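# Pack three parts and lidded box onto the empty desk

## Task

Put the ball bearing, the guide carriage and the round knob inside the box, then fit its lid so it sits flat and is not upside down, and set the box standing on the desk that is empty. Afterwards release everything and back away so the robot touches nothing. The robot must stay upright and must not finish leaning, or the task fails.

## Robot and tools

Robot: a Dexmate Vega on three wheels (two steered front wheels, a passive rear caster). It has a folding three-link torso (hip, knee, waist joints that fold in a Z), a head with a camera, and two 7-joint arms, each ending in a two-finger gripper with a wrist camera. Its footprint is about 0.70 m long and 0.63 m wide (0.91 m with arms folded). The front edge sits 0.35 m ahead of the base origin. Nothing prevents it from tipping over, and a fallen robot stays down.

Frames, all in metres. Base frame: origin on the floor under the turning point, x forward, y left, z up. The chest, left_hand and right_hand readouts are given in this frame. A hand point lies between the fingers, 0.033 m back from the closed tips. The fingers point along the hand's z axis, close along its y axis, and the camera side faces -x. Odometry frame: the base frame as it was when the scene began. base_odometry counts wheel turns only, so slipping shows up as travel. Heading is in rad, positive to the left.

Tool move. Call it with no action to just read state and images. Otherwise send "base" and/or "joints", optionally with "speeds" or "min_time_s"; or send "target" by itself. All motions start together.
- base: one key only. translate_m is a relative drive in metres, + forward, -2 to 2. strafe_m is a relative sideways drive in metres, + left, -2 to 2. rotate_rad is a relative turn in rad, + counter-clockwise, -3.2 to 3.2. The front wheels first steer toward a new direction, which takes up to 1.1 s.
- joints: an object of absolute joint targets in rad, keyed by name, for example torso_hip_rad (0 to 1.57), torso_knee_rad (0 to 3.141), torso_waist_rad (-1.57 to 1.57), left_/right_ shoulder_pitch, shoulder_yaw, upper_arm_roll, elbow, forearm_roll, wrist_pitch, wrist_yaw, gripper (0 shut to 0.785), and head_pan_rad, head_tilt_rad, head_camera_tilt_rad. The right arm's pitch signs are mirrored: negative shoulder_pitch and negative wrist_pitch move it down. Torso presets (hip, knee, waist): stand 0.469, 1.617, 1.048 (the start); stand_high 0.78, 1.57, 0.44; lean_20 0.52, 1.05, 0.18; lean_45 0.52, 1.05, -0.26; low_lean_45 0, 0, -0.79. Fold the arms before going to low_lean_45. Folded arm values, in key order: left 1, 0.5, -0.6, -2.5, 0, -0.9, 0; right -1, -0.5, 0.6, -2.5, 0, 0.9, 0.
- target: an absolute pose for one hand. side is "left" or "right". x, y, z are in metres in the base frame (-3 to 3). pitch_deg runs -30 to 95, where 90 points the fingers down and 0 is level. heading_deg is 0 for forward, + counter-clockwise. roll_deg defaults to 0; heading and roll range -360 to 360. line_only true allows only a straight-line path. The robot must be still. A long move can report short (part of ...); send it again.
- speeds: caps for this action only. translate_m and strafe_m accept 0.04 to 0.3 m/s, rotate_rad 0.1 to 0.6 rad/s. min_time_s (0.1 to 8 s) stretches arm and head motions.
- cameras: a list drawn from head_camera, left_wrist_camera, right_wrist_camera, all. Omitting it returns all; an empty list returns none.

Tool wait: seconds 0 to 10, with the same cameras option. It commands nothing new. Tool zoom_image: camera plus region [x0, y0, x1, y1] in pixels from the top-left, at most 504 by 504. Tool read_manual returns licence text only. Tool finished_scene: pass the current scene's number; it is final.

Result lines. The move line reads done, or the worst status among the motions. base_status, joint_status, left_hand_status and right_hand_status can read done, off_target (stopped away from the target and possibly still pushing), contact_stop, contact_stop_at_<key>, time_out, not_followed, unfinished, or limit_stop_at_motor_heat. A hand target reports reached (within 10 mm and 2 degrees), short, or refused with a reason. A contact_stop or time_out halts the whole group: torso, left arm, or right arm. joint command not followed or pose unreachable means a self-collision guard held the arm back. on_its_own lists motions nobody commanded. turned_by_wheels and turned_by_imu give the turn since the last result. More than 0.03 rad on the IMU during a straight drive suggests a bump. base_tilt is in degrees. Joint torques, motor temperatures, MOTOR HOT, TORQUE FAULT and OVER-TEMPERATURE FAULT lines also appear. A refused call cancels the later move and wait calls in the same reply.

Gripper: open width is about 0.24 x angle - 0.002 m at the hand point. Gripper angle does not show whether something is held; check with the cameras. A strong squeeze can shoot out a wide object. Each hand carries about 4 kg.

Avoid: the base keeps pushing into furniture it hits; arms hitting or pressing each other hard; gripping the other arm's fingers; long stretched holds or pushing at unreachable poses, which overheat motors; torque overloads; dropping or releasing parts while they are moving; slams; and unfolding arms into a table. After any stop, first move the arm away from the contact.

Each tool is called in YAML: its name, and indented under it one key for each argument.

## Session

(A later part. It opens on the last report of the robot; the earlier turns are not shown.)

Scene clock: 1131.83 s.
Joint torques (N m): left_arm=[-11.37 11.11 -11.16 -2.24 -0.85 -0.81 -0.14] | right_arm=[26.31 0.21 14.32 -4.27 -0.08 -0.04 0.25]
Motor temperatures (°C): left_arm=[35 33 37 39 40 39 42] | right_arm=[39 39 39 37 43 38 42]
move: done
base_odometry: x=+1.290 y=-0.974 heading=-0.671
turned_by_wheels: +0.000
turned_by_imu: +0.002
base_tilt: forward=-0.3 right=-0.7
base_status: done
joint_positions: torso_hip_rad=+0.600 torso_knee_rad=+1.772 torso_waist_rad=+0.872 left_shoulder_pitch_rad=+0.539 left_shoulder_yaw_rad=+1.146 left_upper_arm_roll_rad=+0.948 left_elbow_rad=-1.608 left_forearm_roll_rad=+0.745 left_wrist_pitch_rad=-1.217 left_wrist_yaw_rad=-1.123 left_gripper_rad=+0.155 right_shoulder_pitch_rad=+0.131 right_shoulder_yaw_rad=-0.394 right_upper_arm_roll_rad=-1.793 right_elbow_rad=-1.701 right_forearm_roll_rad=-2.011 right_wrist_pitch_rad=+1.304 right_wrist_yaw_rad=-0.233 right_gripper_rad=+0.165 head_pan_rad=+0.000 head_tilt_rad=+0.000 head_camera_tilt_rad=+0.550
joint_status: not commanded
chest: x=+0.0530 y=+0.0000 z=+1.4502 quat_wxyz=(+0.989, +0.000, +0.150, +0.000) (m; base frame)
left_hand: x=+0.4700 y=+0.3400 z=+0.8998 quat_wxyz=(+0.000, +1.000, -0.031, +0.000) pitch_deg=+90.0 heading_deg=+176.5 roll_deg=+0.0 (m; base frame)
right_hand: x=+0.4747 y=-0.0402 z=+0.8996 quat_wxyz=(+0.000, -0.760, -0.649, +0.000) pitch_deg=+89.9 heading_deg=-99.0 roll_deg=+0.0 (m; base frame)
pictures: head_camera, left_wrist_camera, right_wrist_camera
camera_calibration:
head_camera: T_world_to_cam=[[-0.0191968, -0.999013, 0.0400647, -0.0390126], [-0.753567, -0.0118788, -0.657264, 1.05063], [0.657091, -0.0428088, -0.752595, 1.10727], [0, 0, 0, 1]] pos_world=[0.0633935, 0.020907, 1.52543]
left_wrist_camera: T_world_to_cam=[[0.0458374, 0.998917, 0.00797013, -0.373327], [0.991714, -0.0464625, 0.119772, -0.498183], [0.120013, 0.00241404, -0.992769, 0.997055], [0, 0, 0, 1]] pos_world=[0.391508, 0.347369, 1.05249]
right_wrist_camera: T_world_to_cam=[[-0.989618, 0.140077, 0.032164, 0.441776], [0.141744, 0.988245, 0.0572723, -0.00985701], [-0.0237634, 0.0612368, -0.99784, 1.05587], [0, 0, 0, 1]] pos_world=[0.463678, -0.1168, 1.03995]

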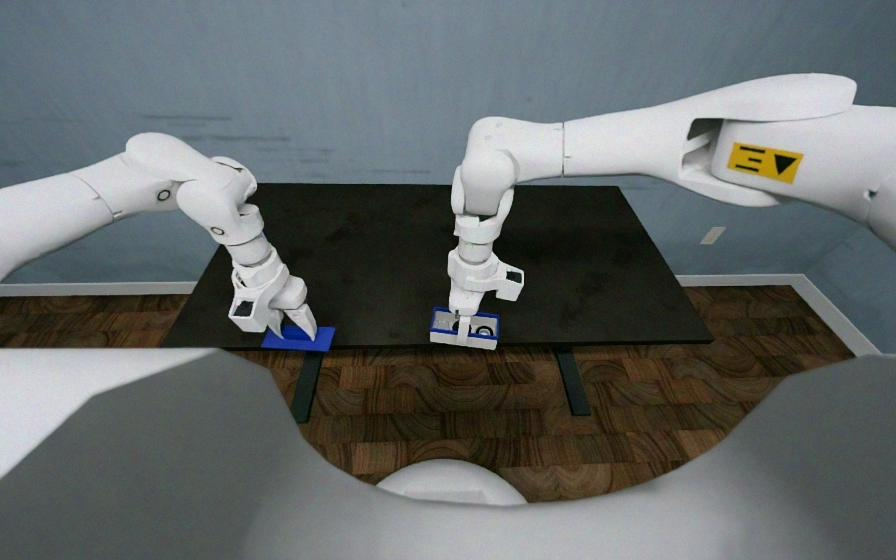

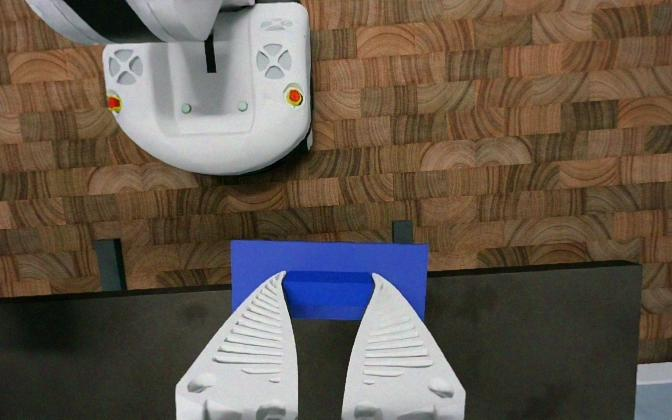

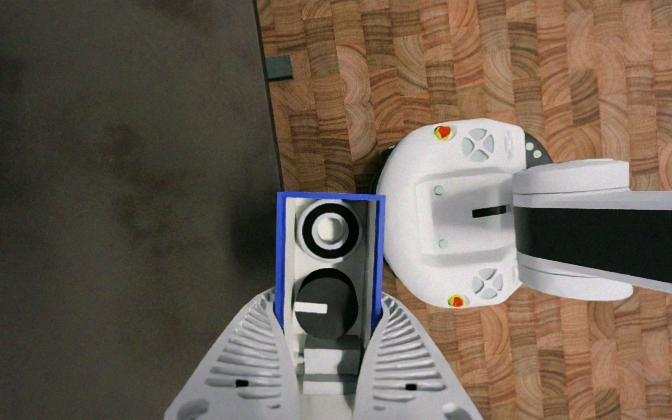

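move:
  base: {"translate_m": 0.21}
  speeds: {"translate_m": 0.08}
  cameras: ["head_camera", "left_wrist_camera", "right_wrist_camera"]

Scene clock: 1141.23 s.
Joint torques (N m): left_arm=[-10.9 6.43 -11.67 -2.1 -0.52 0.56 -0.6] | right_arm=[27.84 -0.1 13.82 -4.1 -0.1 -0.44 -0.06]
Motor temperatures (°C): left_arm=[35 33 37 39 40 39 42] | right_arm=[39 39 39 37 43 38 42]
move: done
base_odometry: x=+1.455 y=-1.105 heading=-0.671
turned_by_wheels: +0.000
turned_by_imu: +0.002
base_tilt: forward=-0.2 right=-0.8
base_status: done
joint_positions: torso_hip_rad=+0.600 torso_knee_rad=+1.772 torso_waist_rad=+0.872 left_shoulder_pitch_rad=+0.539 left_shoulder_yaw_rad=+1.146 left_upper_arm_roll_rad=+0.948 left_elbow_rad=-1.608 left_forearm_roll_rad=+0.745 left_wrist_pitch_rad=-1.217 left_wrist_yaw_rad=-1.123 left_gripper_rad=+0.155 right_shoulder_pitch_rad=+0.131 right_shoulder_yaw_rad=-0.394 right_upper_arm_roll_rad=-1.793 right_elbow_rad=-1.701 right_forearm_roll_rad=-2.011 right_wrist_pitch_rad=+1.304 right_wrist_yaw_rad=-0.233 right_gripper_rad=+0.165 head_pan_rad=+0.000 head_tilt_rad=+0.000 head_camera_tilt_rad=+0.550
joint_status: not commanded
chest: x=+0.0530 y=+0.0000 z=+1.4502 quat_wxyz=(+0.989, +0.000, +0.150, +0.000) (m; base frame)
left_hand: x=+0.4700 y=+0.3400 z=+0.8998 quat_wxyz=(+0.000, +1.000, -0.031, +0.000) pitch_deg=+90.0 heading_deg=+176.5 roll_deg=+0.0 (m; base frame)
right_hand: x=+0.4747 y=-0.0402 z=+0.8996 quat_wxyz=(+0.000, -0.760, -0.649, +0.000) pitch_deg=+90.0 heading_deg=-99.0 roll_deg=+0.0 (m; base frame)
pictures: head_camera, left_wrist_camera, right_wrist_camera
camera_calibration:
head_camera: T_world_to_cam=[[-0.0191968, -0.999013, 0.0400633, -0.0390103], [-0.753517, -0.0118811, -0.657321, 1.05071], [0.657148, -0.0428068, -0.752545, 1.10719], [0, 0, 0, 1]] pos_world=[0.0633942, 0.020907, 1.52543]
left_wrist_camera: T_world_to_cam=[[0.0458374, 0.998917, 0.00797013, -0.373327], [0.991714, -0.0464625, 0.119772, -0.498183], [0.120013, 0.00241404, -0.992769, 0.997055], [0, 0, 0, 1]] pos_world=[0.391508, 0.347369, 1.05249]
right_wrist_camera: T_world_to_cam=[[-0.989618, 0.140076, 0.032178, 0.441662], [0.141746, 0.988239, 0.057371, -0.00994737], [-0.0237633, 0.0613364, -0.997834, 1.05588], [0, 0, 0, 1]] pos_world=[0.463578, -0.1168, 1.03995]

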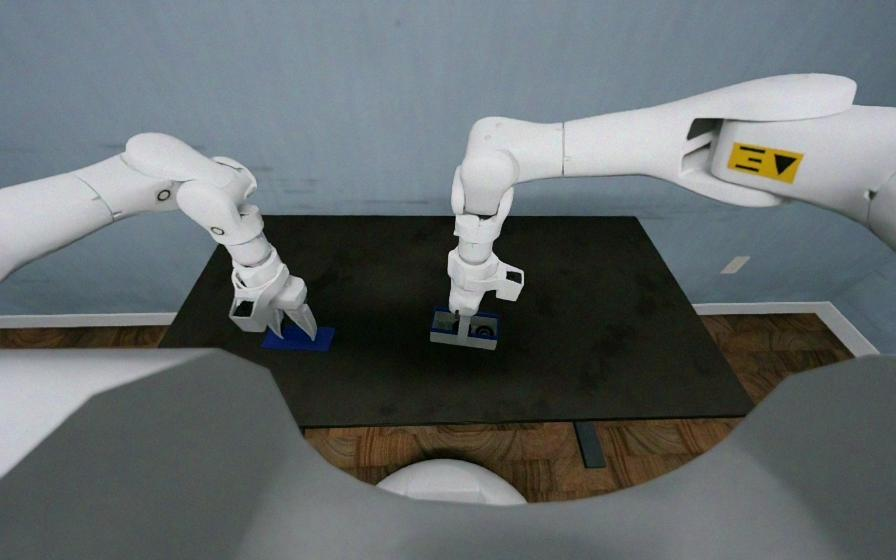

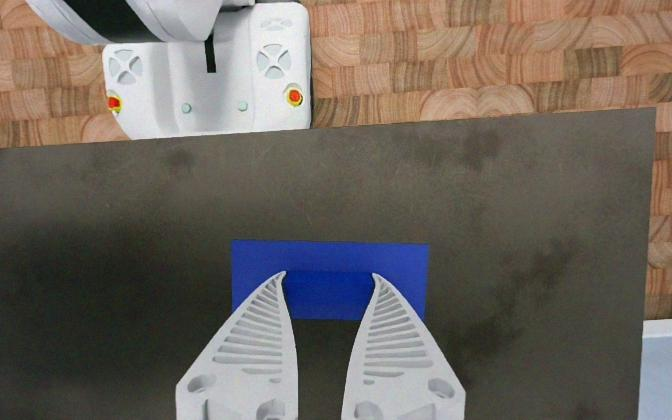

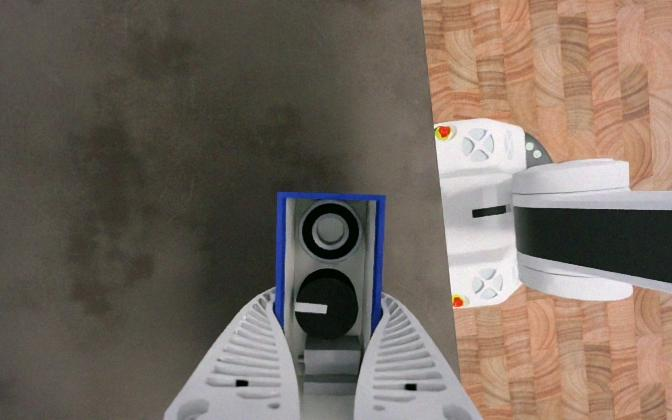

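move:
  target: {"side": "right", "x": 0.485, "y": 0.03, "z": 0.86, "pitch_deg": 90, "heading_deg": 263, "line_only": true}
  cameras: ["head_camera", "right_wrist_camera"]

Scene clock: 1150.77 s.
Joint torques (N m): left_arm=[-8.64 9.95 -10.18 -2.78 -0.36 -0.49 0.24] | right_arm=[13.12 3.67 7.5 2.82 -1.14 -1.28 -0.5]
Motor temperatures (°C): left_arm=[35 33 37 39 40 39 42] | right_arm=[39 39 39 37 43 38 42]
move: done
base_odometry: x=+1.455 y=-1.105 heading=-0.671
turned_by_wheels: +0.000
turned_by_imu: +0.001
base_tilt: forward=-0.3 right=-0.9
base_status: not commanded
joint_positions: torso_hip_rad=+0.600 torso_knee_rad=+1.772 torso_waist_rad=+0.872 left_shoulder_pitch_rad=+0.539 left_shoulder_yaw_rad=+1.146 left_upper_arm_roll_rad=+0.948 left_elbow_rad=-1.608 left_forearm_roll_rad=+0.745 left_wrist_pitch_rad=-1.217 left_wrist_yaw_rad=-1.123 left_gripper_rad=+0.155 right_shoulder_pitch_rad=+0.071 right_shoulder_yaw_rad=-0.115 right_upper_arm_roll_rad=-1.848 right_elbow_rad=-1.378 right_forearm_roll_rad=-2.107 right_wrist_pitch_rad=+1.214 right_wrist_yaw_rad=-0.339 right_gripper_rad=+0.165 head_pan_rad=+0.000 head_tilt_rad=+0.000 head_camera_tilt_rad=+0.550
joint_status: not commanded
chest: x=+0.0530 y=+0.0000 z=+1.4502 quat_wxyz=(+0.989, +0.000, +0.150, +0.000) (m; base frame)
left_hand: x=+0.4700 y=+0.3400 z=+0.8998 quat_wxyz=(+0.000, +1.000, -0.031, +0.000) pitch_deg=+90.0 heading_deg=+176.5 roll_deg=+0.0 (m; base frame)
right_hand: x=+0.4849 y=+0.0288 z=+0.8606 quat_wxyz=(+0.000, -0.749, -0.662, +0.000) pitch_deg=+90.0 heading_deg=-97.0 roll_deg=+0.0 (m; base frame)
right_hand_status: reached (straight line, planned for 1.4 s): 1 mm and 0.0 deg off.
pictures: head_camera, right_wrist_camera
camera_calibration:
head_camera: T_world_to_cam=[[-0.0191968, -0.999013, 0.0400633, -0.0390103], [-0.753517, -0.0118811, -0.657321, 1.05071], [0.657148, -0.0428068, -0.752545, 1.10719], [0, 0, 0, 1]] pos_world=[0.0633942, 0.020907, 1.52543]
right_wrist_camera: T_world_to_cam=[[-0.993866, 0.105956, 0.0316929, 0.44678], [0.107651, 0.992514, 0.0576855, -0.0612479], [-0.0253435, 0.0607434, -0.997832, 1.01377], [0, 0, 0, 1]] pos_world=[0.476325, -0.0481295, 1.00095]

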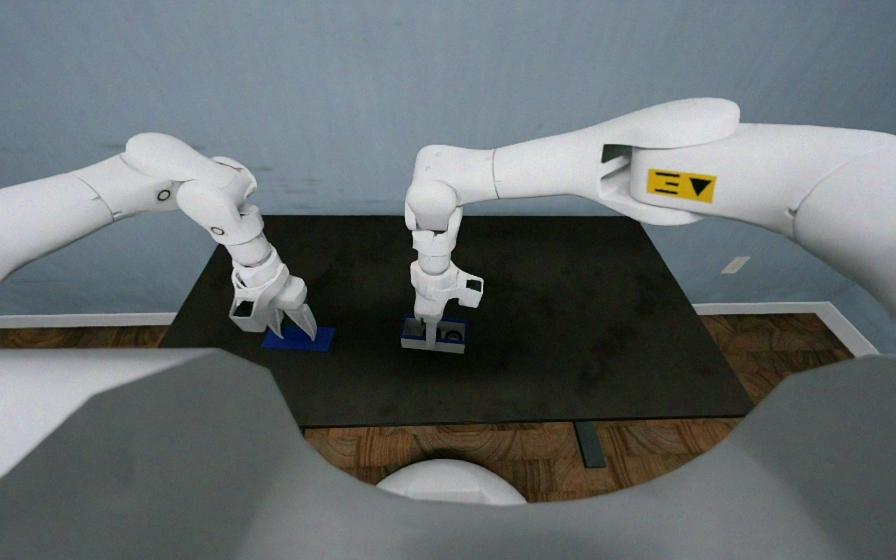

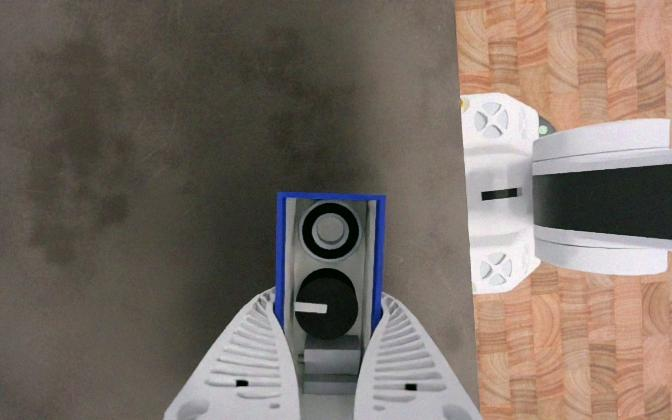

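move:
  target: {"side": "right", "x": 0.485, "y": 0.03, "z": 0.79, "pitch_deg": 90, "heading_deg": 263, "line_only": true}
  cameras: ["head_camera", "right_wrist_camera"]

zoom_image:
  camera: "head_camera"
  region: [380, 280, 490, 390]

Scene clock: 1154.70 s.
Joint torques (N m): left_arm=[-10.04 10.98 -13.29 -1.83 -0.4 -0.81 0.47] | right_arm=[11.71 3.47 6.16 5.12 -1.18 -1.01 -0.23]
Motor temperatures (°C): left_arm=[35 33 37 39 40 39 42] | right_arm=[39 39 39 37 43 38 42]
move: done
base_odometry: x=+1.455 y=-1.105 heading=-0.671
turned_by_wheels: +0.000
turned_by_imu: +0.001
base_tilt: forward=-0.3 right=-0.8
base_status: not commanded
joint_positions: torso_hip_rad=+0.600 torso_knee_rad=+1.772 torso_waist_rad=+0.872 left_shoulder_pitch_rad=+0.539 left_shoulder_yaw_rad=+1.146 left_upper_arm_roll_rad=+0.948 left_elbow_rad=-1.608 left_forearm_roll_rad=+0.745 left_wrist_pitch_rad=-1.217 left_wrist_yaw_rad=-1.123 left_gripper_rad=+0.155 right_shoulder_pitch_rad=-0.043 right_shoulder_yaw_rad=-0.024 right_upper_arm_roll_rad=-1.931 right_elbow_rad=-1.158 right_forearm_roll_rad=-2.201 right_wrist_pitch_rad=+1.067 right_wrist_yaw_rad=-0.388 right_gripper_rad=+0.165 head_pan_rad=+0.000 head_tilt_rad=+0.000 head_camera_tilt_rad=+0.550
joint_status: not commanded
chest: x=+0.0530 y=+0.0000 z=+1.4502 quat_wxyz=(+0.989, +0.000, +0.150, +0.000) (m; base frame)
left_hand: x=+0.4700 y=+0.3400 z=+0.8998 quat_wxyz=(+0.000, +1.000, -0.031, +0.000) pitch_deg=+90.0 heading_deg=+176.5 roll_deg=+0.0 (m; base frame)
right_hand: x=+0.4850 y=+0.0300 z=+0.7917 quat_wxyz=(+0.000, -0.749, -0.662, +0.000) pitch_deg=+90.0 heading_deg=-97.0 roll_deg=+0.0 (m; base frame)
right_hand_status: reached (straight line, planned for 1.0 s): 2 mm and 0.0 deg off.
pictures: head_camera, right_wrist_camera
camera_calibration:
head_camera: T_world_to_cam=[[-0.0191968, -0.999013, 0.0400633, -0.0390103], [-0.753517, -0.0118811, -0.657321, 1.05071], [0.657148, -0.0428068, -0.752545, 1.10719], [0, 0, 0, 1]] pos_world=[0.0633942, 0.020907, 1.52543]
right_wrist_camera: T_world_to_cam=[[-0.993898, 0.105652, 0.0316987, 0.449035], [0.107353, 0.992534, 0.0578913, -0.0585296], [-0.0253457, 0.060941, -0.99782, 0.944853], [0, 0, 0, 1]] pos_world=[0.476526, -0.0469289, 0.931948]

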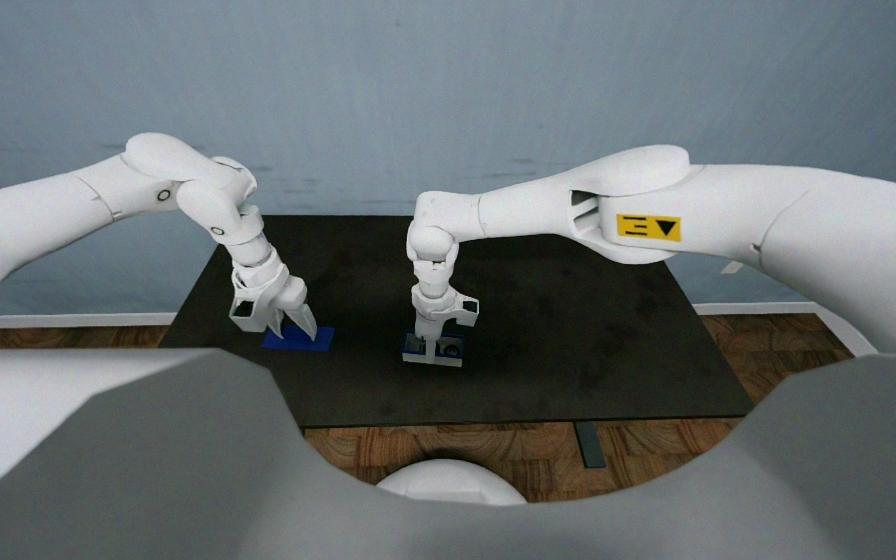

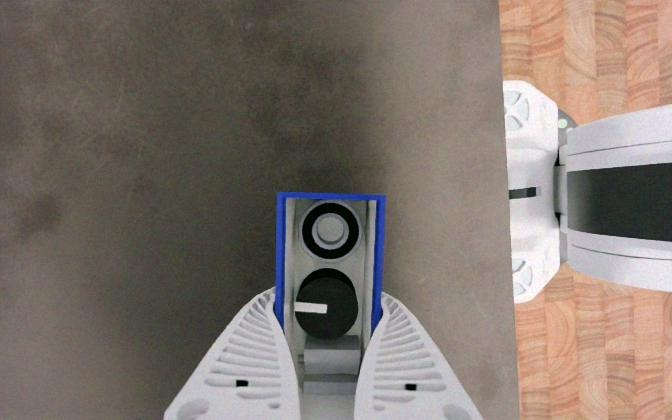

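Scaled by 4.582 from the camera's 896x560 image, which has a finer 960x600 frame.

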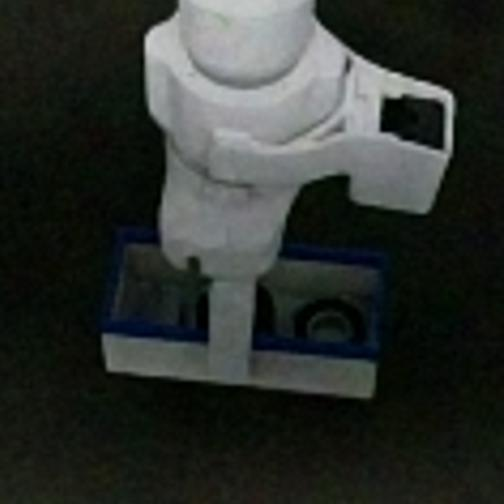

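move:
  target: {"side": "right", "x": 0.485, "y": 0.03, "z": 0.779, "pitch_deg": 90, "heading_deg": 263, "line_only": true}
  cameras: ["head_camera", "right_wrist_camera"]

zoom_image:
  camera: "head_camera"
  region: [380, 280, 490, 390]

zoom_image:
  camera: "right_wrist_camera"
  region: [200, 170, 460, 420]

Scene clock: 1157.97 s.
Joint torques (N m): left_arm=[-9.77 8.86 -11.43 -3.87 -0.65 0.52 -0.17] | right_arm=[12.12 3.94 6.71 3.07 -0.94 -1.22 -0.19]
Motor temperatures (°C): left_arm=[35 33 37 39 40 39 42] | right_arm=[39 39 39 37 43 38 42]
move: done
base_odometry: x=+1.455 y=-1.105 heading=-0.671
turned_by_wheels: +0.000
turned_by_imu: +0.000
base_tilt: forward=-0.5 right=-0.6
base_status: not commanded
joint_positions: torso_hip_rad=+0.600 torso_knee_rad=+1.772 torso_waist_rad=+0.872 left_shoulder_pitch_rad=+0.539 left_shoulder_yaw_rad=+1.146 left_upper_arm_roll_rad=+0.948 left_elbow_rad=-1.608 left_forearm_roll_rad=+0.745 left_wrist_pitch_rad=-1.217 left_wrist_yaw_rad=-1.123 left_gripper_rad=+0.155 right_shoulder_pitch_rad=-0.064 right_shoulder_yaw_rad=-0.005 right_upper_arm_roll_rad=-1.945 right_elbow_rad=-1.112 right_forearm_roll_rad=-2.217 right_wrist_pitch_rad=+1.040 right_wrist_yaw_rad=-0.400 right_gripper_rad=+0.165 head_pan_rad=+0.000 head_tilt_rad=+0.000 head_camera_tilt_rad=+0.550
joint_status: not commanded
chest: x=+0.0530 y=+0.0000 z=+1.4502 quat_wxyz=(+0.989, +0.000, +0.150, +0.000) (m; base frame)
left_hand: x=+0.4700 y=+0.3400 z=+0.8998 quat_wxyz=(+0.000, +1.000, -0.031, +0.000) pitch_deg=+90.0 heading_deg=+176.5 roll_deg=+0.0 (m; base frame)
right_hand: x=+0.4850 y=+0.0300 z=+0.7804 quat_wxyz=(+0.000, -0.749, -0.663, +0.000) pitch_deg=+90.0 heading_deg=-97.0 roll_deg=+0.0 (m; base frame)
right_hand_status: reached (straight line, planned for 0.5 s): 1 mm and 0.0 deg off.
pictures: head_camera, right_wrist_camera
camera_calibration:
head_camera: T_world_to_cam=[[-0.0191968, -0.999013, 0.0400633, -0.0390103], [-0.753517, -0.0118811, -0.657321, 1.05071], [0.657148, -0.0428068, -0.752545, 1.10719], [0, 0, 0, 1]] pos_world=[0.0633942, 0.020907, 1.52543]
right_wrist_camera: T_world_to_cam=[[-0.993922, 0.105454, 0.0315891, 0.449394], [0.107149, 0.992555, 0.0579071, -0.0577867], [-0.0252474, 0.0609399, -0.997822, 0.93363], [0, 0, 0, 1]] pos_world=[0.476426, -0.0469291, 0.920747]

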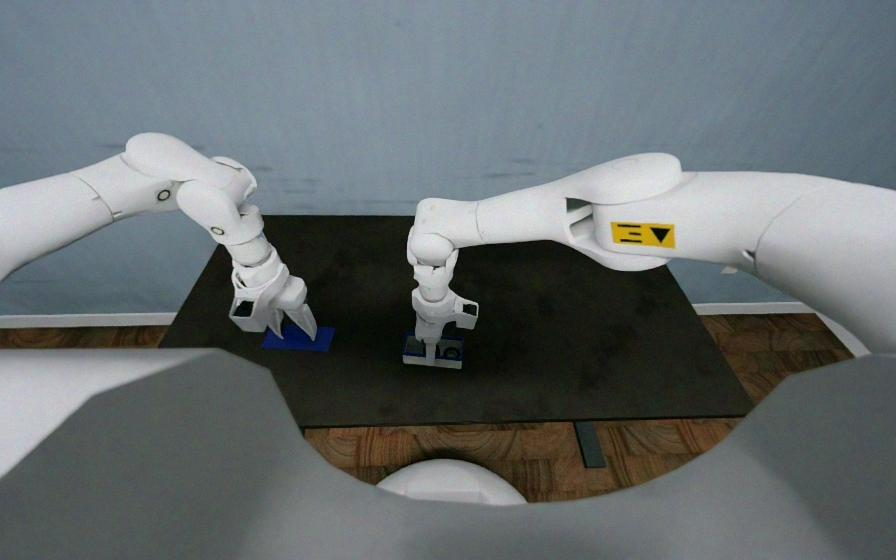

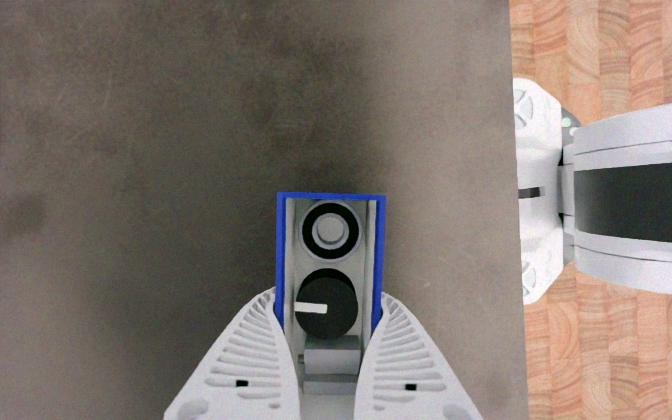

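Scaled by 4.582 from the camera's 896x560 image, which has a finer 960x600 frame.

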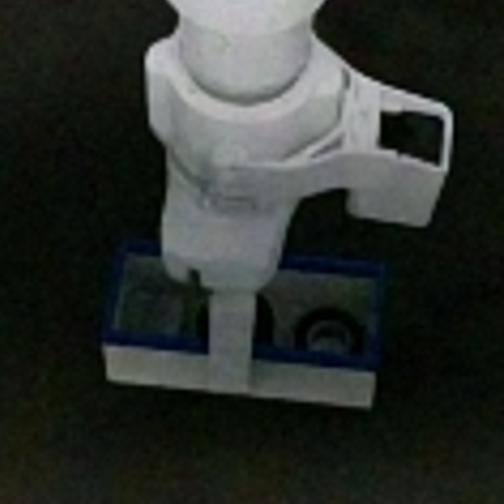

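Scaled by 1.938 from the camera's 672x420 image, which has a finer 960x600 frame.

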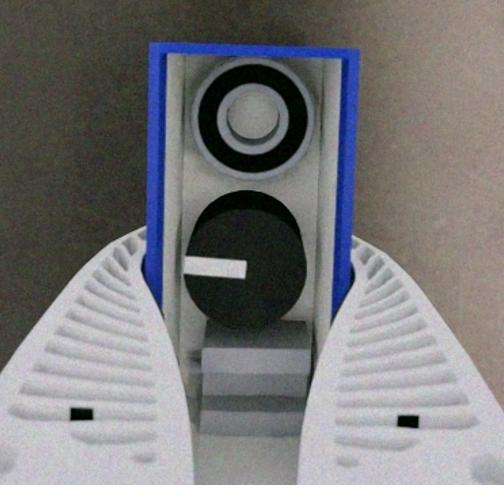

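move:
  target: {"side": "right", "x": 0.485, "y": 0.03, "z": 0.773, "pitch_deg": 90, "heading_deg": 263, "line_only": true}
  cameras: []

move:
  target: {"side": "right", "x": 0.485, "y": 0.03, "z": 0.77, "pitch_deg": 90, "heading_deg": 263, "line_only": true}
  cameras: ["right_wrist_camera"]

Scene clock: 1159.93 s.
Joint torques (N m): left_arm=[-8.33 11.45 -12.32 -0.94 -0.43 0.91 0.01] | right_arm=[14.57 6.43 4.96 2.8 -1.67 -0.79 -0.16]
Motor temperatures (°C): left_arm=[35 33 37 39 40 39 42] | right_arm=[39 39 39 37 43 38 42]
move: done
base_odometry: x=+1.455 y=-1.105 heading=-0.671
turned_by_wheels: +0.000
turned_by_imu: +0.000
base_tilt: forward=-0.3 right=-0.8
base_status: not commanded
joint_positions: torso_hip_rad=+0.600 torso_knee_rad=+1.772 torso_waist_rad=+0.872 left_shoulder_pitch_rad=+0.539 left_shoulder_yaw_rad=+1.146 left_upper_arm_roll_rad=+0.948 left_elbow_rad=-1.608 left_forearm_roll_rad=+0.745 left_wrist_pitch_rad=-1.217 left_wrist_yaw_rad=-1.123 left_gripper_rad=+0.155 right_shoulder_pitch_rad=-0.076 right_shoulder_yaw_rad=+0.006 right_upper_arm_roll_rad=-1.953 right_elbow_rad=-1.085 right_forearm_roll_rad=-2.227 right_wrist_pitch_rad=+1.025 right_wrist_yaw_rad=-0.408 right_gripper_rad=+0.165 head_pan_rad=+0.000 head_tilt_rad=+0.000 head_camera_tilt_rad=+0.550
joint_status: not commanded
chest: x=+0.0530 y=+0.0000 z=+1.4502 quat_wxyz=(+0.989, +0.000, +0.150, +0.000) (m; base frame)
left_hand: x=+0.4700 y=+0.3400 z=+0.8998 quat_wxyz=(+0.000, +1.000, -0.031, +0.000) pitch_deg=+90.0 heading_deg=+176.5 roll_deg=+0.0 (m; base frame)
right_hand: x=+0.4850 y=+0.0300 z=+0.7743 quat_wxyz=(+0.000, -0.749, -0.663, +0.000) pitch_deg=+90.0 heading_deg=-97.0 roll_deg=+0.0 (m; base frame)
right_hand_status: reached (straight line, planned for 0.4 s): 1 mm and 0.0 deg off.
pictures: none
No camera images: "cameras" was empty.

Scene clock: 1160.73 s.
Joint torques (N m): left_arm=[-9.94 9.2 -13.24 -2.46 -0.82 1.19 -0.19] | right_arm=[11.59 5.65 5.8 2.64 -1.45 -0.3 -0.01]
Motor temperatures (°C): left_arm=[35 33 37 39 40 39 42] | right_arm=[39 39 39 37 43 38 42]
move: done
base_odometry: x=+1.455 y=-1.105 heading=-0.671
turned_by_wheels: +0.000
turned_by_imu: +0.000
base_tilt: forward=-0.4 right=-0.8
base_status: not commanded
joint_positions: torso_hip_rad=+0.600 torso_knee_rad=+1.772 torso_waist_rad=+0.872 left_shoulder_pitch_rad=+0.539 left_shoulder_yaw_rad=+1.146 left_upper_arm_roll_rad=+0.948 left_elbow_rad=-1.608 left_forearm_roll_rad=+0.745 left_wrist_pitch_rad=-1.217 left_wrist_yaw_rad=-1.123 left_gripper_rad=+0.155 right_shoulder_pitch_rad=-0.082 right_shoulder_yaw_rad=+0.011 right_upper_arm_roll_rad=-1.956 right_elbow_rad=-1.072 right_forearm_roll_rad=-2.231 right_wrist_pitch_rad=+1.018 right_wrist_yaw_rad=-0.411 right_gripper_rad=+0.165 head_pan_rad=+0.000 head_tilt_rad=+0.000 head_camera_tilt_rad=+0.550
joint_status: not commanded
chest: x=+0.0530 y=+0.0000 z=+1.4502 quat_wxyz=(+0.989, +0.000, +0.150, +0.000) (m; base frame)
left_hand: x=+0.4700 y=+0.3400 z=+0.8998 quat_wxyz=(+0.000, +1.000, -0.031, +0.000) pitch_deg=+90.0 heading_deg=+176.5 roll_deg=+0.0 (m; base frame)
right_hand: x=+0.4850 y=+0.0300 z=+0.7714 quat_wxyz=(+0.000, -0.749, -0.663, +0.000) pitch_deg=+90.0 heading_deg=-97.0 roll_deg=+0.0 (m; base frame)
right_hand_status: reached (straight line, planned for 0.3 s): 1 mm and 0.0 deg off.
pictures: right_wrist_camera
camera_calibration:
right_wrist_camera: T_world_to_cam=[[-0.993946, 0.105262, 0.0314693, 0.449805], [0.106948, 0.992582, 0.0578237, -0.0569871], [-0.0251492, 0.0608393, -0.997831, 0.924513], [0, 0, 0, 1]] pos_world=[0.476427, -0.0470297, 0.911647]

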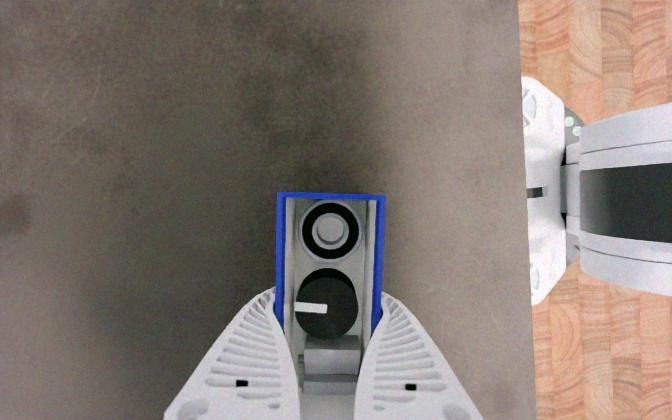

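move:
  target: {"side": "right", "x": 0.485, "y": 0.03, "z": 0.7675, "pitch_deg": 90, "heading_deg": 263, "line_only": true}
  cameras: []

move:
  target: {"side": "right", "x": 0.485, "y": 0.03, "z": 0.765, "pitch_deg": 90, "heading_deg": 263, "line_only": true}
  cameras: ["right_wrist_camera", "head_camera"]

zoom_image:
  camera: "right_wrist_camera"
  region: [200, 170, 460, 420]

zoom_image:
  camera: "head_camera"
  region: [380, 280, 490, 390]

Scene clock: 1164.63 s.
Joint torques (N m): left_arm=[-9.97 7.94 -11.35 -1.64 -0.3 -0.65 0.05] | right_arm=[12.97 5.89 5.65 2.69 -1.31 -0.61 0.04]
Motor temperatures (°C): left_arm=[35 33 37 39 40 39 42] | right_arm=[39 39 39 37 43 38 42]
move: done
base_odometry: x=+1.455 y=-1.105 heading=-0.671
turned_by_wheels: +0.000
turned_by_imu: +0.001
base_tilt: forward=-0.2 right=-0.8
base_status: not commanded
joint_positions: torso_hip_rad=+0.600 torso_knee_rad=+1.772 torso_waist_rad=+0.872 left_shoulder_pitch_rad=+0.539 left_shoulder_yaw_rad=+1.146 left_upper_arm_roll_rad=+0.948 left_elbow_rad=-1.608 left_forearm_roll_rad=+0.745 left_wrist_pitch_rad=-1.217 left_wrist_yaw_rad=-1.123 left_gripper_rad=+0.155 right_shoulder_pitch_rad=-0.088 right_shoulder_yaw_rad=+0.017 right_upper_arm_roll_rad=-1.960 right_elbow_rad=-1.059 right_forearm_roll_rad=-2.235 right_wrist_pitch_rad=+1.010 right_wrist_yaw_rad=-0.415 right_gripper_rad=+0.165 head_pan_rad=+0.000 head_tilt_rad=+0.000 head_camera_tilt_rad=+0.550
joint_status: not commanded
chest: x=+0.0530 y=+0.0000 z=+1.4502 quat_wxyz=(+0.989, +0.000, +0.150, +0.000) (m; base frame)
left_hand: x=+0.4700 y=+0.3400 z=+0.8998 quat_wxyz=(+0.000, +1.000, -0.031, +0.000) pitch_deg=+90.0 heading_deg=+176.5 roll_deg=+0.0 (m; base frame)
right_hand: x=+0.4850 y=+0.0300 z=+0.7685 quat_wxyz=(+0.000, -0.749, -0.663, +0.000) pitch_deg=+90.0 heading_deg=-97.0 roll_deg=+0.0 (m; base frame)
right_hand_status: reached (straight line, planned for 0.3 s): 1 mm and 0.0 deg off.
pictures: none
No camera images: "cameras" was empty.

Scene clock: 1165.40 s.
Joint torques (N m): left_arm=[-11.51 9.58 -11.79 -1.75 -0.31 -0.41 -0.06] | right_arm=[3.88 3.84 -1.4 2.44 -0.67 -1.22 0.66]
Motor temperatures (°C): left_arm=[35 33 37 39 40 39 42] | right_arm=[39 39 39 37 43 38 42]
move: done
base_odometry: x=+1.455 y=-1.105 heading=-0.671
turned_by_wheels: +0.000
turned_by_imu: +0.000
base_tilt: forward=-0.3 right=-0.9
base_status: not commanded
joint_positions: torso_hip_rad=+0.600 torso_knee_rad=+1.772 torso_waist_rad=+0.872 left_shoulder_pitch_rad=+0.539 left_shoulder_yaw_rad=+1.146 left_upper_arm_roll_rad=+0.948 left_elbow_rad=-1.608 left_forearm_roll_rad=+0.745 left_wrist_pitch_rad=-1.217 left_wrist_yaw_rad=-1.123 left_gripper_rad=+0.155 right_shoulder_pitch_rad=-0.092 right_shoulder_yaw_rad=+0.021 right_upper_arm_roll_rad=-1.962 right_elbow_rad=-1.047 right_forearm_roll_rad=-2.239 right_wrist_pitch_rad=+1.004 right_wrist_yaw_rad=-0.418 right_gripper_rad=+0.165 head_pan_rad=+0.000 head_tilt_rad=+0.000 head_camera_tilt_rad=+0.550
joint_status: not commanded
chest: x=+0.0527 y=+0.0000 z=+1.4503 quat_wxyz=(+0.989, +0.000, +0.149, +0.000) (m; base frame)
left_hand: x=+0.4699 y=+0.3400 z=+0.9000 quat_wxyz=(+0.000, +1.000, -0.031, +0.000) pitch_deg=+90.0 heading_deg=+176.5 roll_deg=+0.0 (m; base frame)
right_hand: x=+0.4852 y=+0.0301 z=+0.7666 quat_wxyz=(+0.000, -0.749, -0.663, +0.000) pitch_deg=+90.0 heading_deg=-97.0 roll_deg=+0.0 (m; base frame)
right_hand_status: reached (straight line, planned for 0.3 s): 2 mm and 0.0 deg off.
pictures: head_camera, right_wrist_camera
camera_calibration:
head_camera: T_world_to_cam=[[-0.019214, -0.999013, 0.0400561, -0.0390059], [-0.753239, -0.0118814, -0.65764, 1.05088], [0.657466, -0.0428077, -0.752267, 1.10701], [0, 0, 0, 1]] pos_world=[0.0629978, 0.020907, 1.52543]
right_wrist_camera: T_world_to_cam=[[-0.993954, 0.105387, 0.0308108, 0.450643], [0.107042, 0.99255, 0.0581935, -0.057302], [-0.0244484, 0.0611397, -0.99783, 0.919392], [0, 0, 0, 1]] pos_world=[0.47653, -0.0468284, 0.906846]

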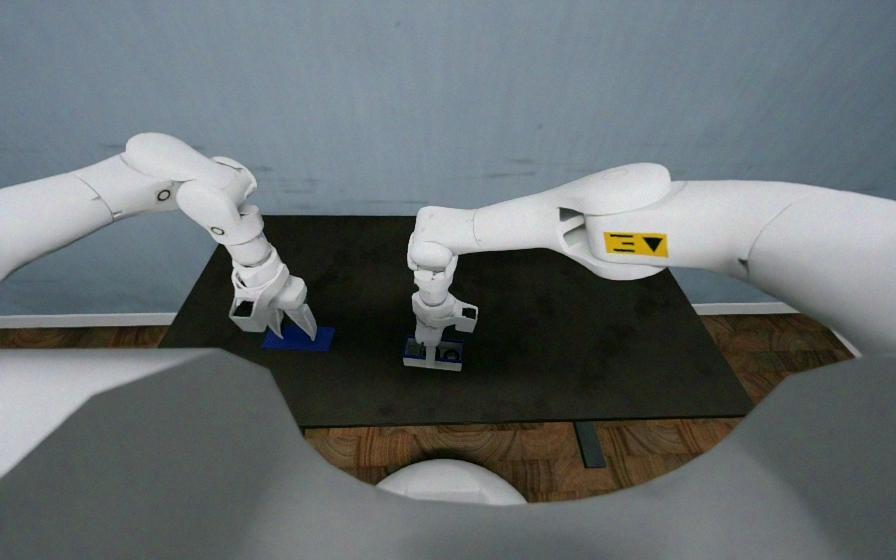

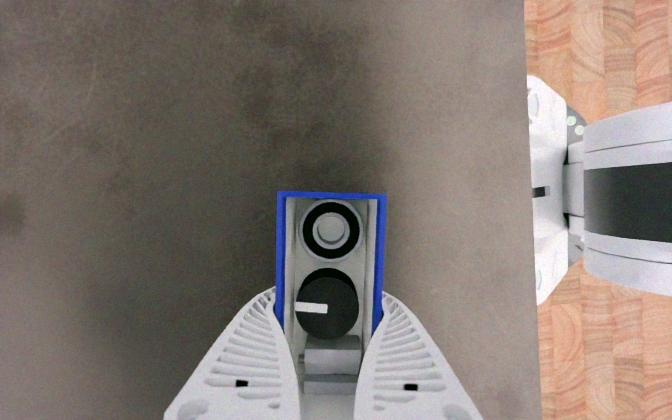

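Scaled by 1.938 from the camera's 672x420 image, which has a finer 960x600 frame.

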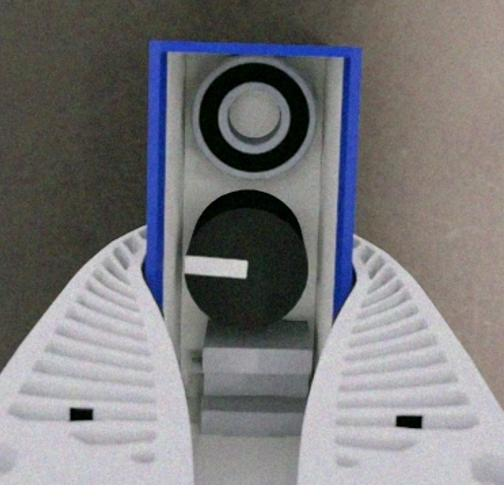

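Scaled by 4.582 from the camera's 896x560 image, which has a finer 960x600 frame.

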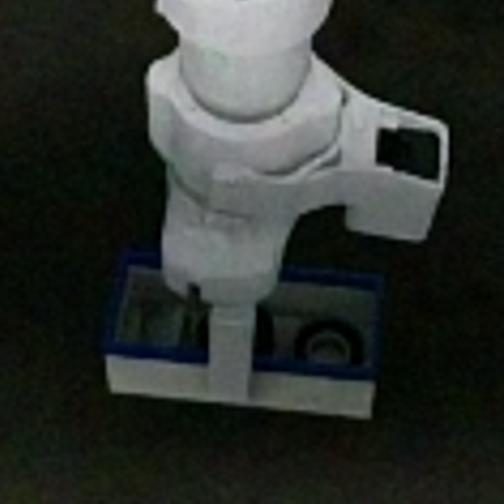

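move:
  target: {"side": "right", "x": 0.485, "y": 0.03, "z": 0.767, "pitch_deg": 90, "heading_deg": 263, "line_only": true}
  cameras: []

move:
  joints: {"right_gripper_rad": 0.23}
  cameras: ["right_wrist_camera"]

zoom_image:
  camera: "right_wrist_camera"
  region: [200, 170, 460, 420]

Scene clock: 1167.77 s.
Joint torques (N m): left_arm=[-10.62 8.96 -12.3 -2.05 -1.56 0.08 0.02] | right_arm=[22.09 -0.95 9.1 -3.35 0.09 0.29 0.36]
Motor temperatures (°C): left_arm=[35 33 37 39 40 39 42] | right_arm=[39 39 39 37 43 38 42]
move: done
base_odometry: x=+1.455 y=-1.105 heading=-0.671
turned_by_wheels: +0.000
turned_by_imu: +0.000
base_tilt: forward=-0.3 right=-0.7
base_status: not commanded
joint_positions: torso_hip_rad=+0.600 torso_knee_rad=+1.772 torso_waist_rad=+0.872 left_shoulder_pitch_rad=+0.539 left_shoulder_yaw_rad=+1.146 left_upper_arm_roll_rad=+0.948 left_elbow_rad=-1.608 left_forearm_roll_rad=+0.745 left_wrist_pitch_rad=-1.217 left_wrist_yaw_rad=-1.123 left_gripper_rad=+0.155 right_shoulder_pitch_rad=-0.093 right_shoulder_yaw_rad=+0.022 right_upper_arm_roll_rad=-1.963 right_elbow_rad=-1.046 right_forearm_roll_rad=-2.240 right_wrist_pitch_rad=+1.004 right_wrist_yaw_rad=-0.419 right_gripper_rad=+0.165 head_pan_rad=+0.000 head_tilt_rad=+0.000 head_camera_tilt_rad=+0.550
joint_status: not commanded
chest: x=+0.0526 y=+0.0000 z=+1.4503 quat_wxyz=(+0.989, +0.000, +0.149, +0.000) (m; base frame)
left_hand: x=+0.4698 y=+0.3400 z=+0.9000 quat_wxyz=(+0.000, +1.000, -0.031, +0.000) pitch_deg=+90.0 heading_deg=+176.5 roll_deg=+0.0 (m; base frame)
right_hand: x=+0.4849 y=+0.0299 z=+0.7663 quat_wxyz=(+0.000, -0.749, -0.663, +0.000) pitch_deg=+90.0 heading_deg=-97.0 roll_deg=+0.0 (m; base frame)
right_hand_status: reached (straight line, planned for 0.1 s): 1 mm and 0.0 deg off.
pictures: none
No camera images: "cameras" was empty.

Scene clock: 1168.27 s.
Joint torques (N m): left_arm=[-11.72 8.9 -11.62 -2.61 -0.73 -1.17 0.33] | right_arm=[22.47 -1.21 8.64 -4.08 -0.08 0.32 0.48]
Motor temperatures (°C): left_arm=[35 33 37 39 40 39 42] | right_arm=[39 39 39 37 43 38 42]
move: done
base_odometry: x=+1.455 y=-1.105 heading=-0.671
turned_by_wheels: +0.000
turned_by_imu: +0.000
base_tilt: forward=-0.4 right=-0.7
base_status: not commanded
joint_positions: torso_hip_rad=+0.600 torso_knee_rad=+1.772 torso_waist_rad=+0.872 left_shoulder_pitch_rad=+0.539 left_shoulder_yaw_rad=+1.146 left_upper_arm_roll_rad=+0.948 left_elbow_rad=-1.608 left_forearm_roll_rad=+0.745 left_wrist_pitch_rad=-1.217 left_wrist_yaw_rad=-1.123 left_gripper_rad=+0.155 right_shoulder_pitch_rad=-0.092 right_shoulder_yaw_rad=+0.021 right_upper_arm_roll_rad=-1.963 right_elbow_rad=-1.048 right_forearm_roll_rad=-2.239 right_wrist_pitch_rad=+1.005 right_wrist_yaw_rad=-0.419 right_gripper_rad=+0.230 head_pan_rad=+0.000 head_tilt_rad=+0.000 head_camera_tilt_rad=+0.550
joint_status: all done
chest: x=+0.0526 y=+0.0000 z=+1.4503 quat_wxyz=(+0.989, +0.000, +0.149, +0.000) (m; base frame)
left_hand: x=+0.4699 y=+0.3400 z=+0.9000 quat_wxyz=(+0.000, +1.000, -0.031, +0.000) pitch_deg=+90.0 heading_deg=+176.5 roll_deg=+0.0 (m; base frame)
right_hand: x=+0.4849 y=+0.0299 z=+0.7666 quat_wxyz=(+0.000, -0.749, -0.663, +0.000) pitch_deg=+90.0 heading_deg=-97.0 roll_deg=+0.0 (m; base frame)
pictures: right_wrist_camera
camera_calibration:
right_wrist_camera: T_world_to_cam=[[-0.993946, 0.105269, 0.0314485, 0.449872], [0.106949, 0.992593, 0.0576254, -0.0565239], [-0.0251494, 0.0606399, -0.997843, 0.919823], [0, 0, 0, 1]] pos_world=[0.476327, -0.0470304, 0.906948]

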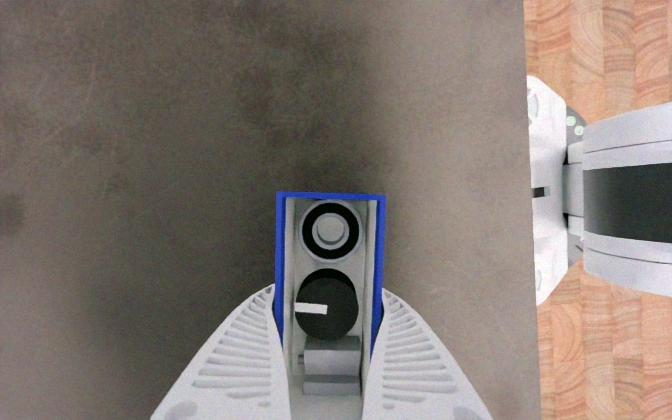

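Scaled by 1.938 from the camera's 672x420 image, which has a finer 960x600 frame.

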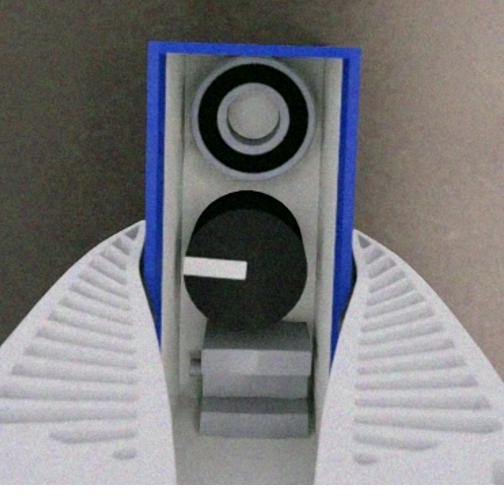

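move:
  joints: {"right_gripper_rad": 0.36}
  cameras: ["right_wrist_camera", "head_camera"]

zoom_image:
  camera: "right_wrist_camera"
  region: [200, 170, 460, 420]

zoom_image:
  camera: "head_camera"
  region: [380, 280, 490, 390]

Scene clock: 1170.37 s.
Joint torques (N m): left_arm=[-9.59 8.15 -13.11 -2.07 -0.02 0.71 -0.55] | right_arm=[22.72 1.15 9.35 -2.98 -0.21 -0.15 0.28]
Motor temperatures (°C): left_arm=[35 33 37 39 40 39 42] | right_arm=[39 39 39 37 43 38 42]
move: done
base_odometry: x=+1.455 y=-1.105 heading=-0.671
turned_by_wheels: +0.000
turned_by_imu: +0.000
base_tilt: forward=-0.3 right=-0.8
base_status: not commanded
joint_positions: torso_hip_rad=+0.600 torso_knee_rad=+1.772 torso_waist_rad=+0.872 left_shoulder_pitch_rad=+0.539 left_shoulder_yaw_rad=+1.146 left_upper_arm_roll_rad=+0.948 left_elbow_rad=-1.608 left_forearm_roll_rad=+0.745 left_wrist_pitch_rad=-1.217 left_wrist_yaw_rad=-1.123 left_gripper_rad=+0.155 right_shoulder_pitch_rad=-0.092 right_shoulder_yaw_rad=+0.021 right_upper_arm_roll_rad=-1.963 right_elbow_rad=-1.049 right_forearm_roll_rad=-2.239 right_wrist_pitch_rad=+1.005 right_wrist_yaw_rad=-0.419 right_gripper_rad=+0.360 head_pan_rad=+0.000 head_tilt_rad=+0.000 head_camera_tilt_rad=+0.550
joint_status: all done
chest: x=+0.0528 y=+0.0000 z=+1.4503 quat_wxyz=(+0.989, +0.000, +0.150, +0.000) (m; base frame)
left_hand: x=+0.4699 y=+0.3400 z=+0.8999 quat_wxyz=(+0.000, +1.000, -0.031, +0.000) pitch_deg=+90.0 heading_deg=+176.5 roll_deg=+0.0 (m; base frame)
right_hand: x=+0.4848 y=+0.0299 z=+0.7667 quat_wxyz=(+0.000, -0.749, -0.663, +0.000) pitch_deg=+90.0 heading_deg=-97.0 roll_deg=+0.0 (m; base frame)
pictures: head_camera, right_wrist_camera
camera_calibration:
head_camera: T_world_to_cam=[[-0.0192083, -0.999013, 0.0400585, -0.0390061], [-0.753332, -0.0118813, -0.657533, 1.05088], [0.65736, -0.0428074, -0.75236, 1.10702], [0, 0, 0, 1]] pos_world=[0.0631966, 0.020907, 1.52543]
right_wrist_camera: T_world_to_cam=[[-0.993925, 0.10535, 0.0318506, 0.449496], [0.107053, 0.992585, 0.0575801, -0.0565382], [-0.0255483, 0.06064, -0.997833, 0.920103], [0, 0, 0, 1]] pos_world=[0.476325, -0.0470304, 0.907048]

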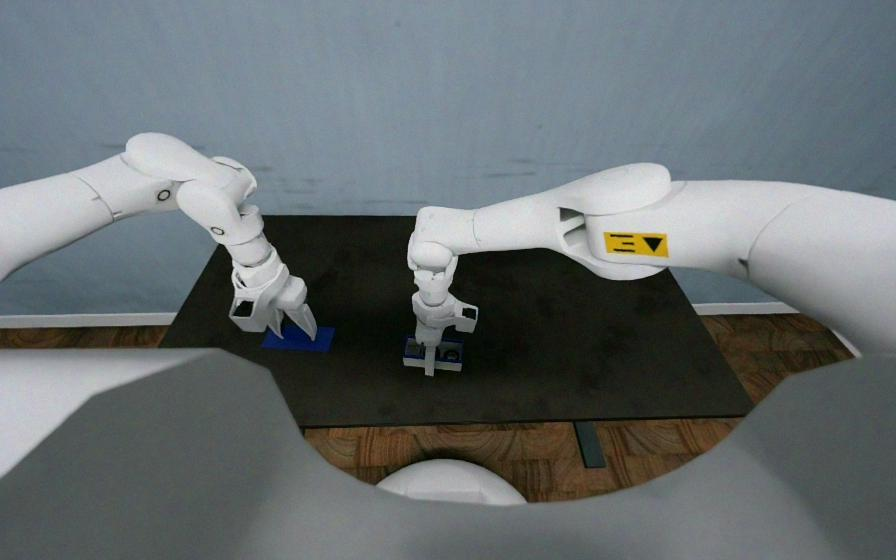

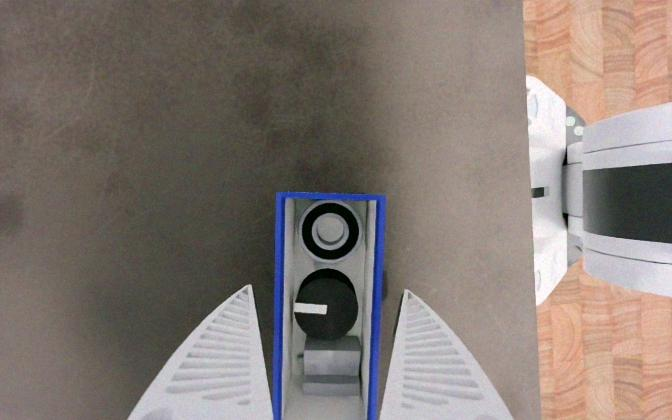

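Scaled by 1.938 from the camera's 672x420 image, which has a finer 960x600 frame.

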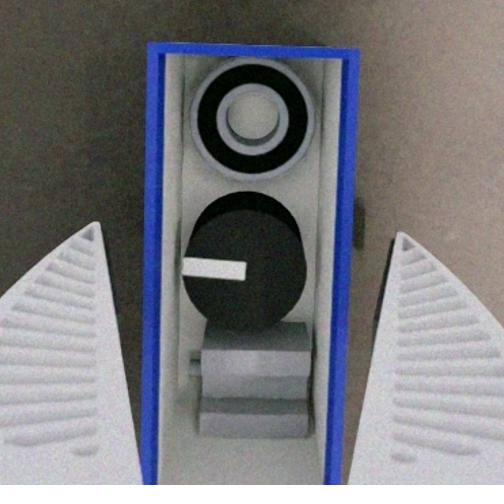

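Scaled by 4.582 from the camera's 896x560 image, which has a finer 960x600 frame.

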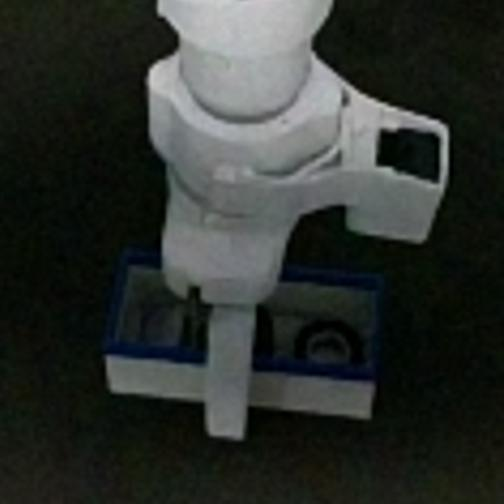

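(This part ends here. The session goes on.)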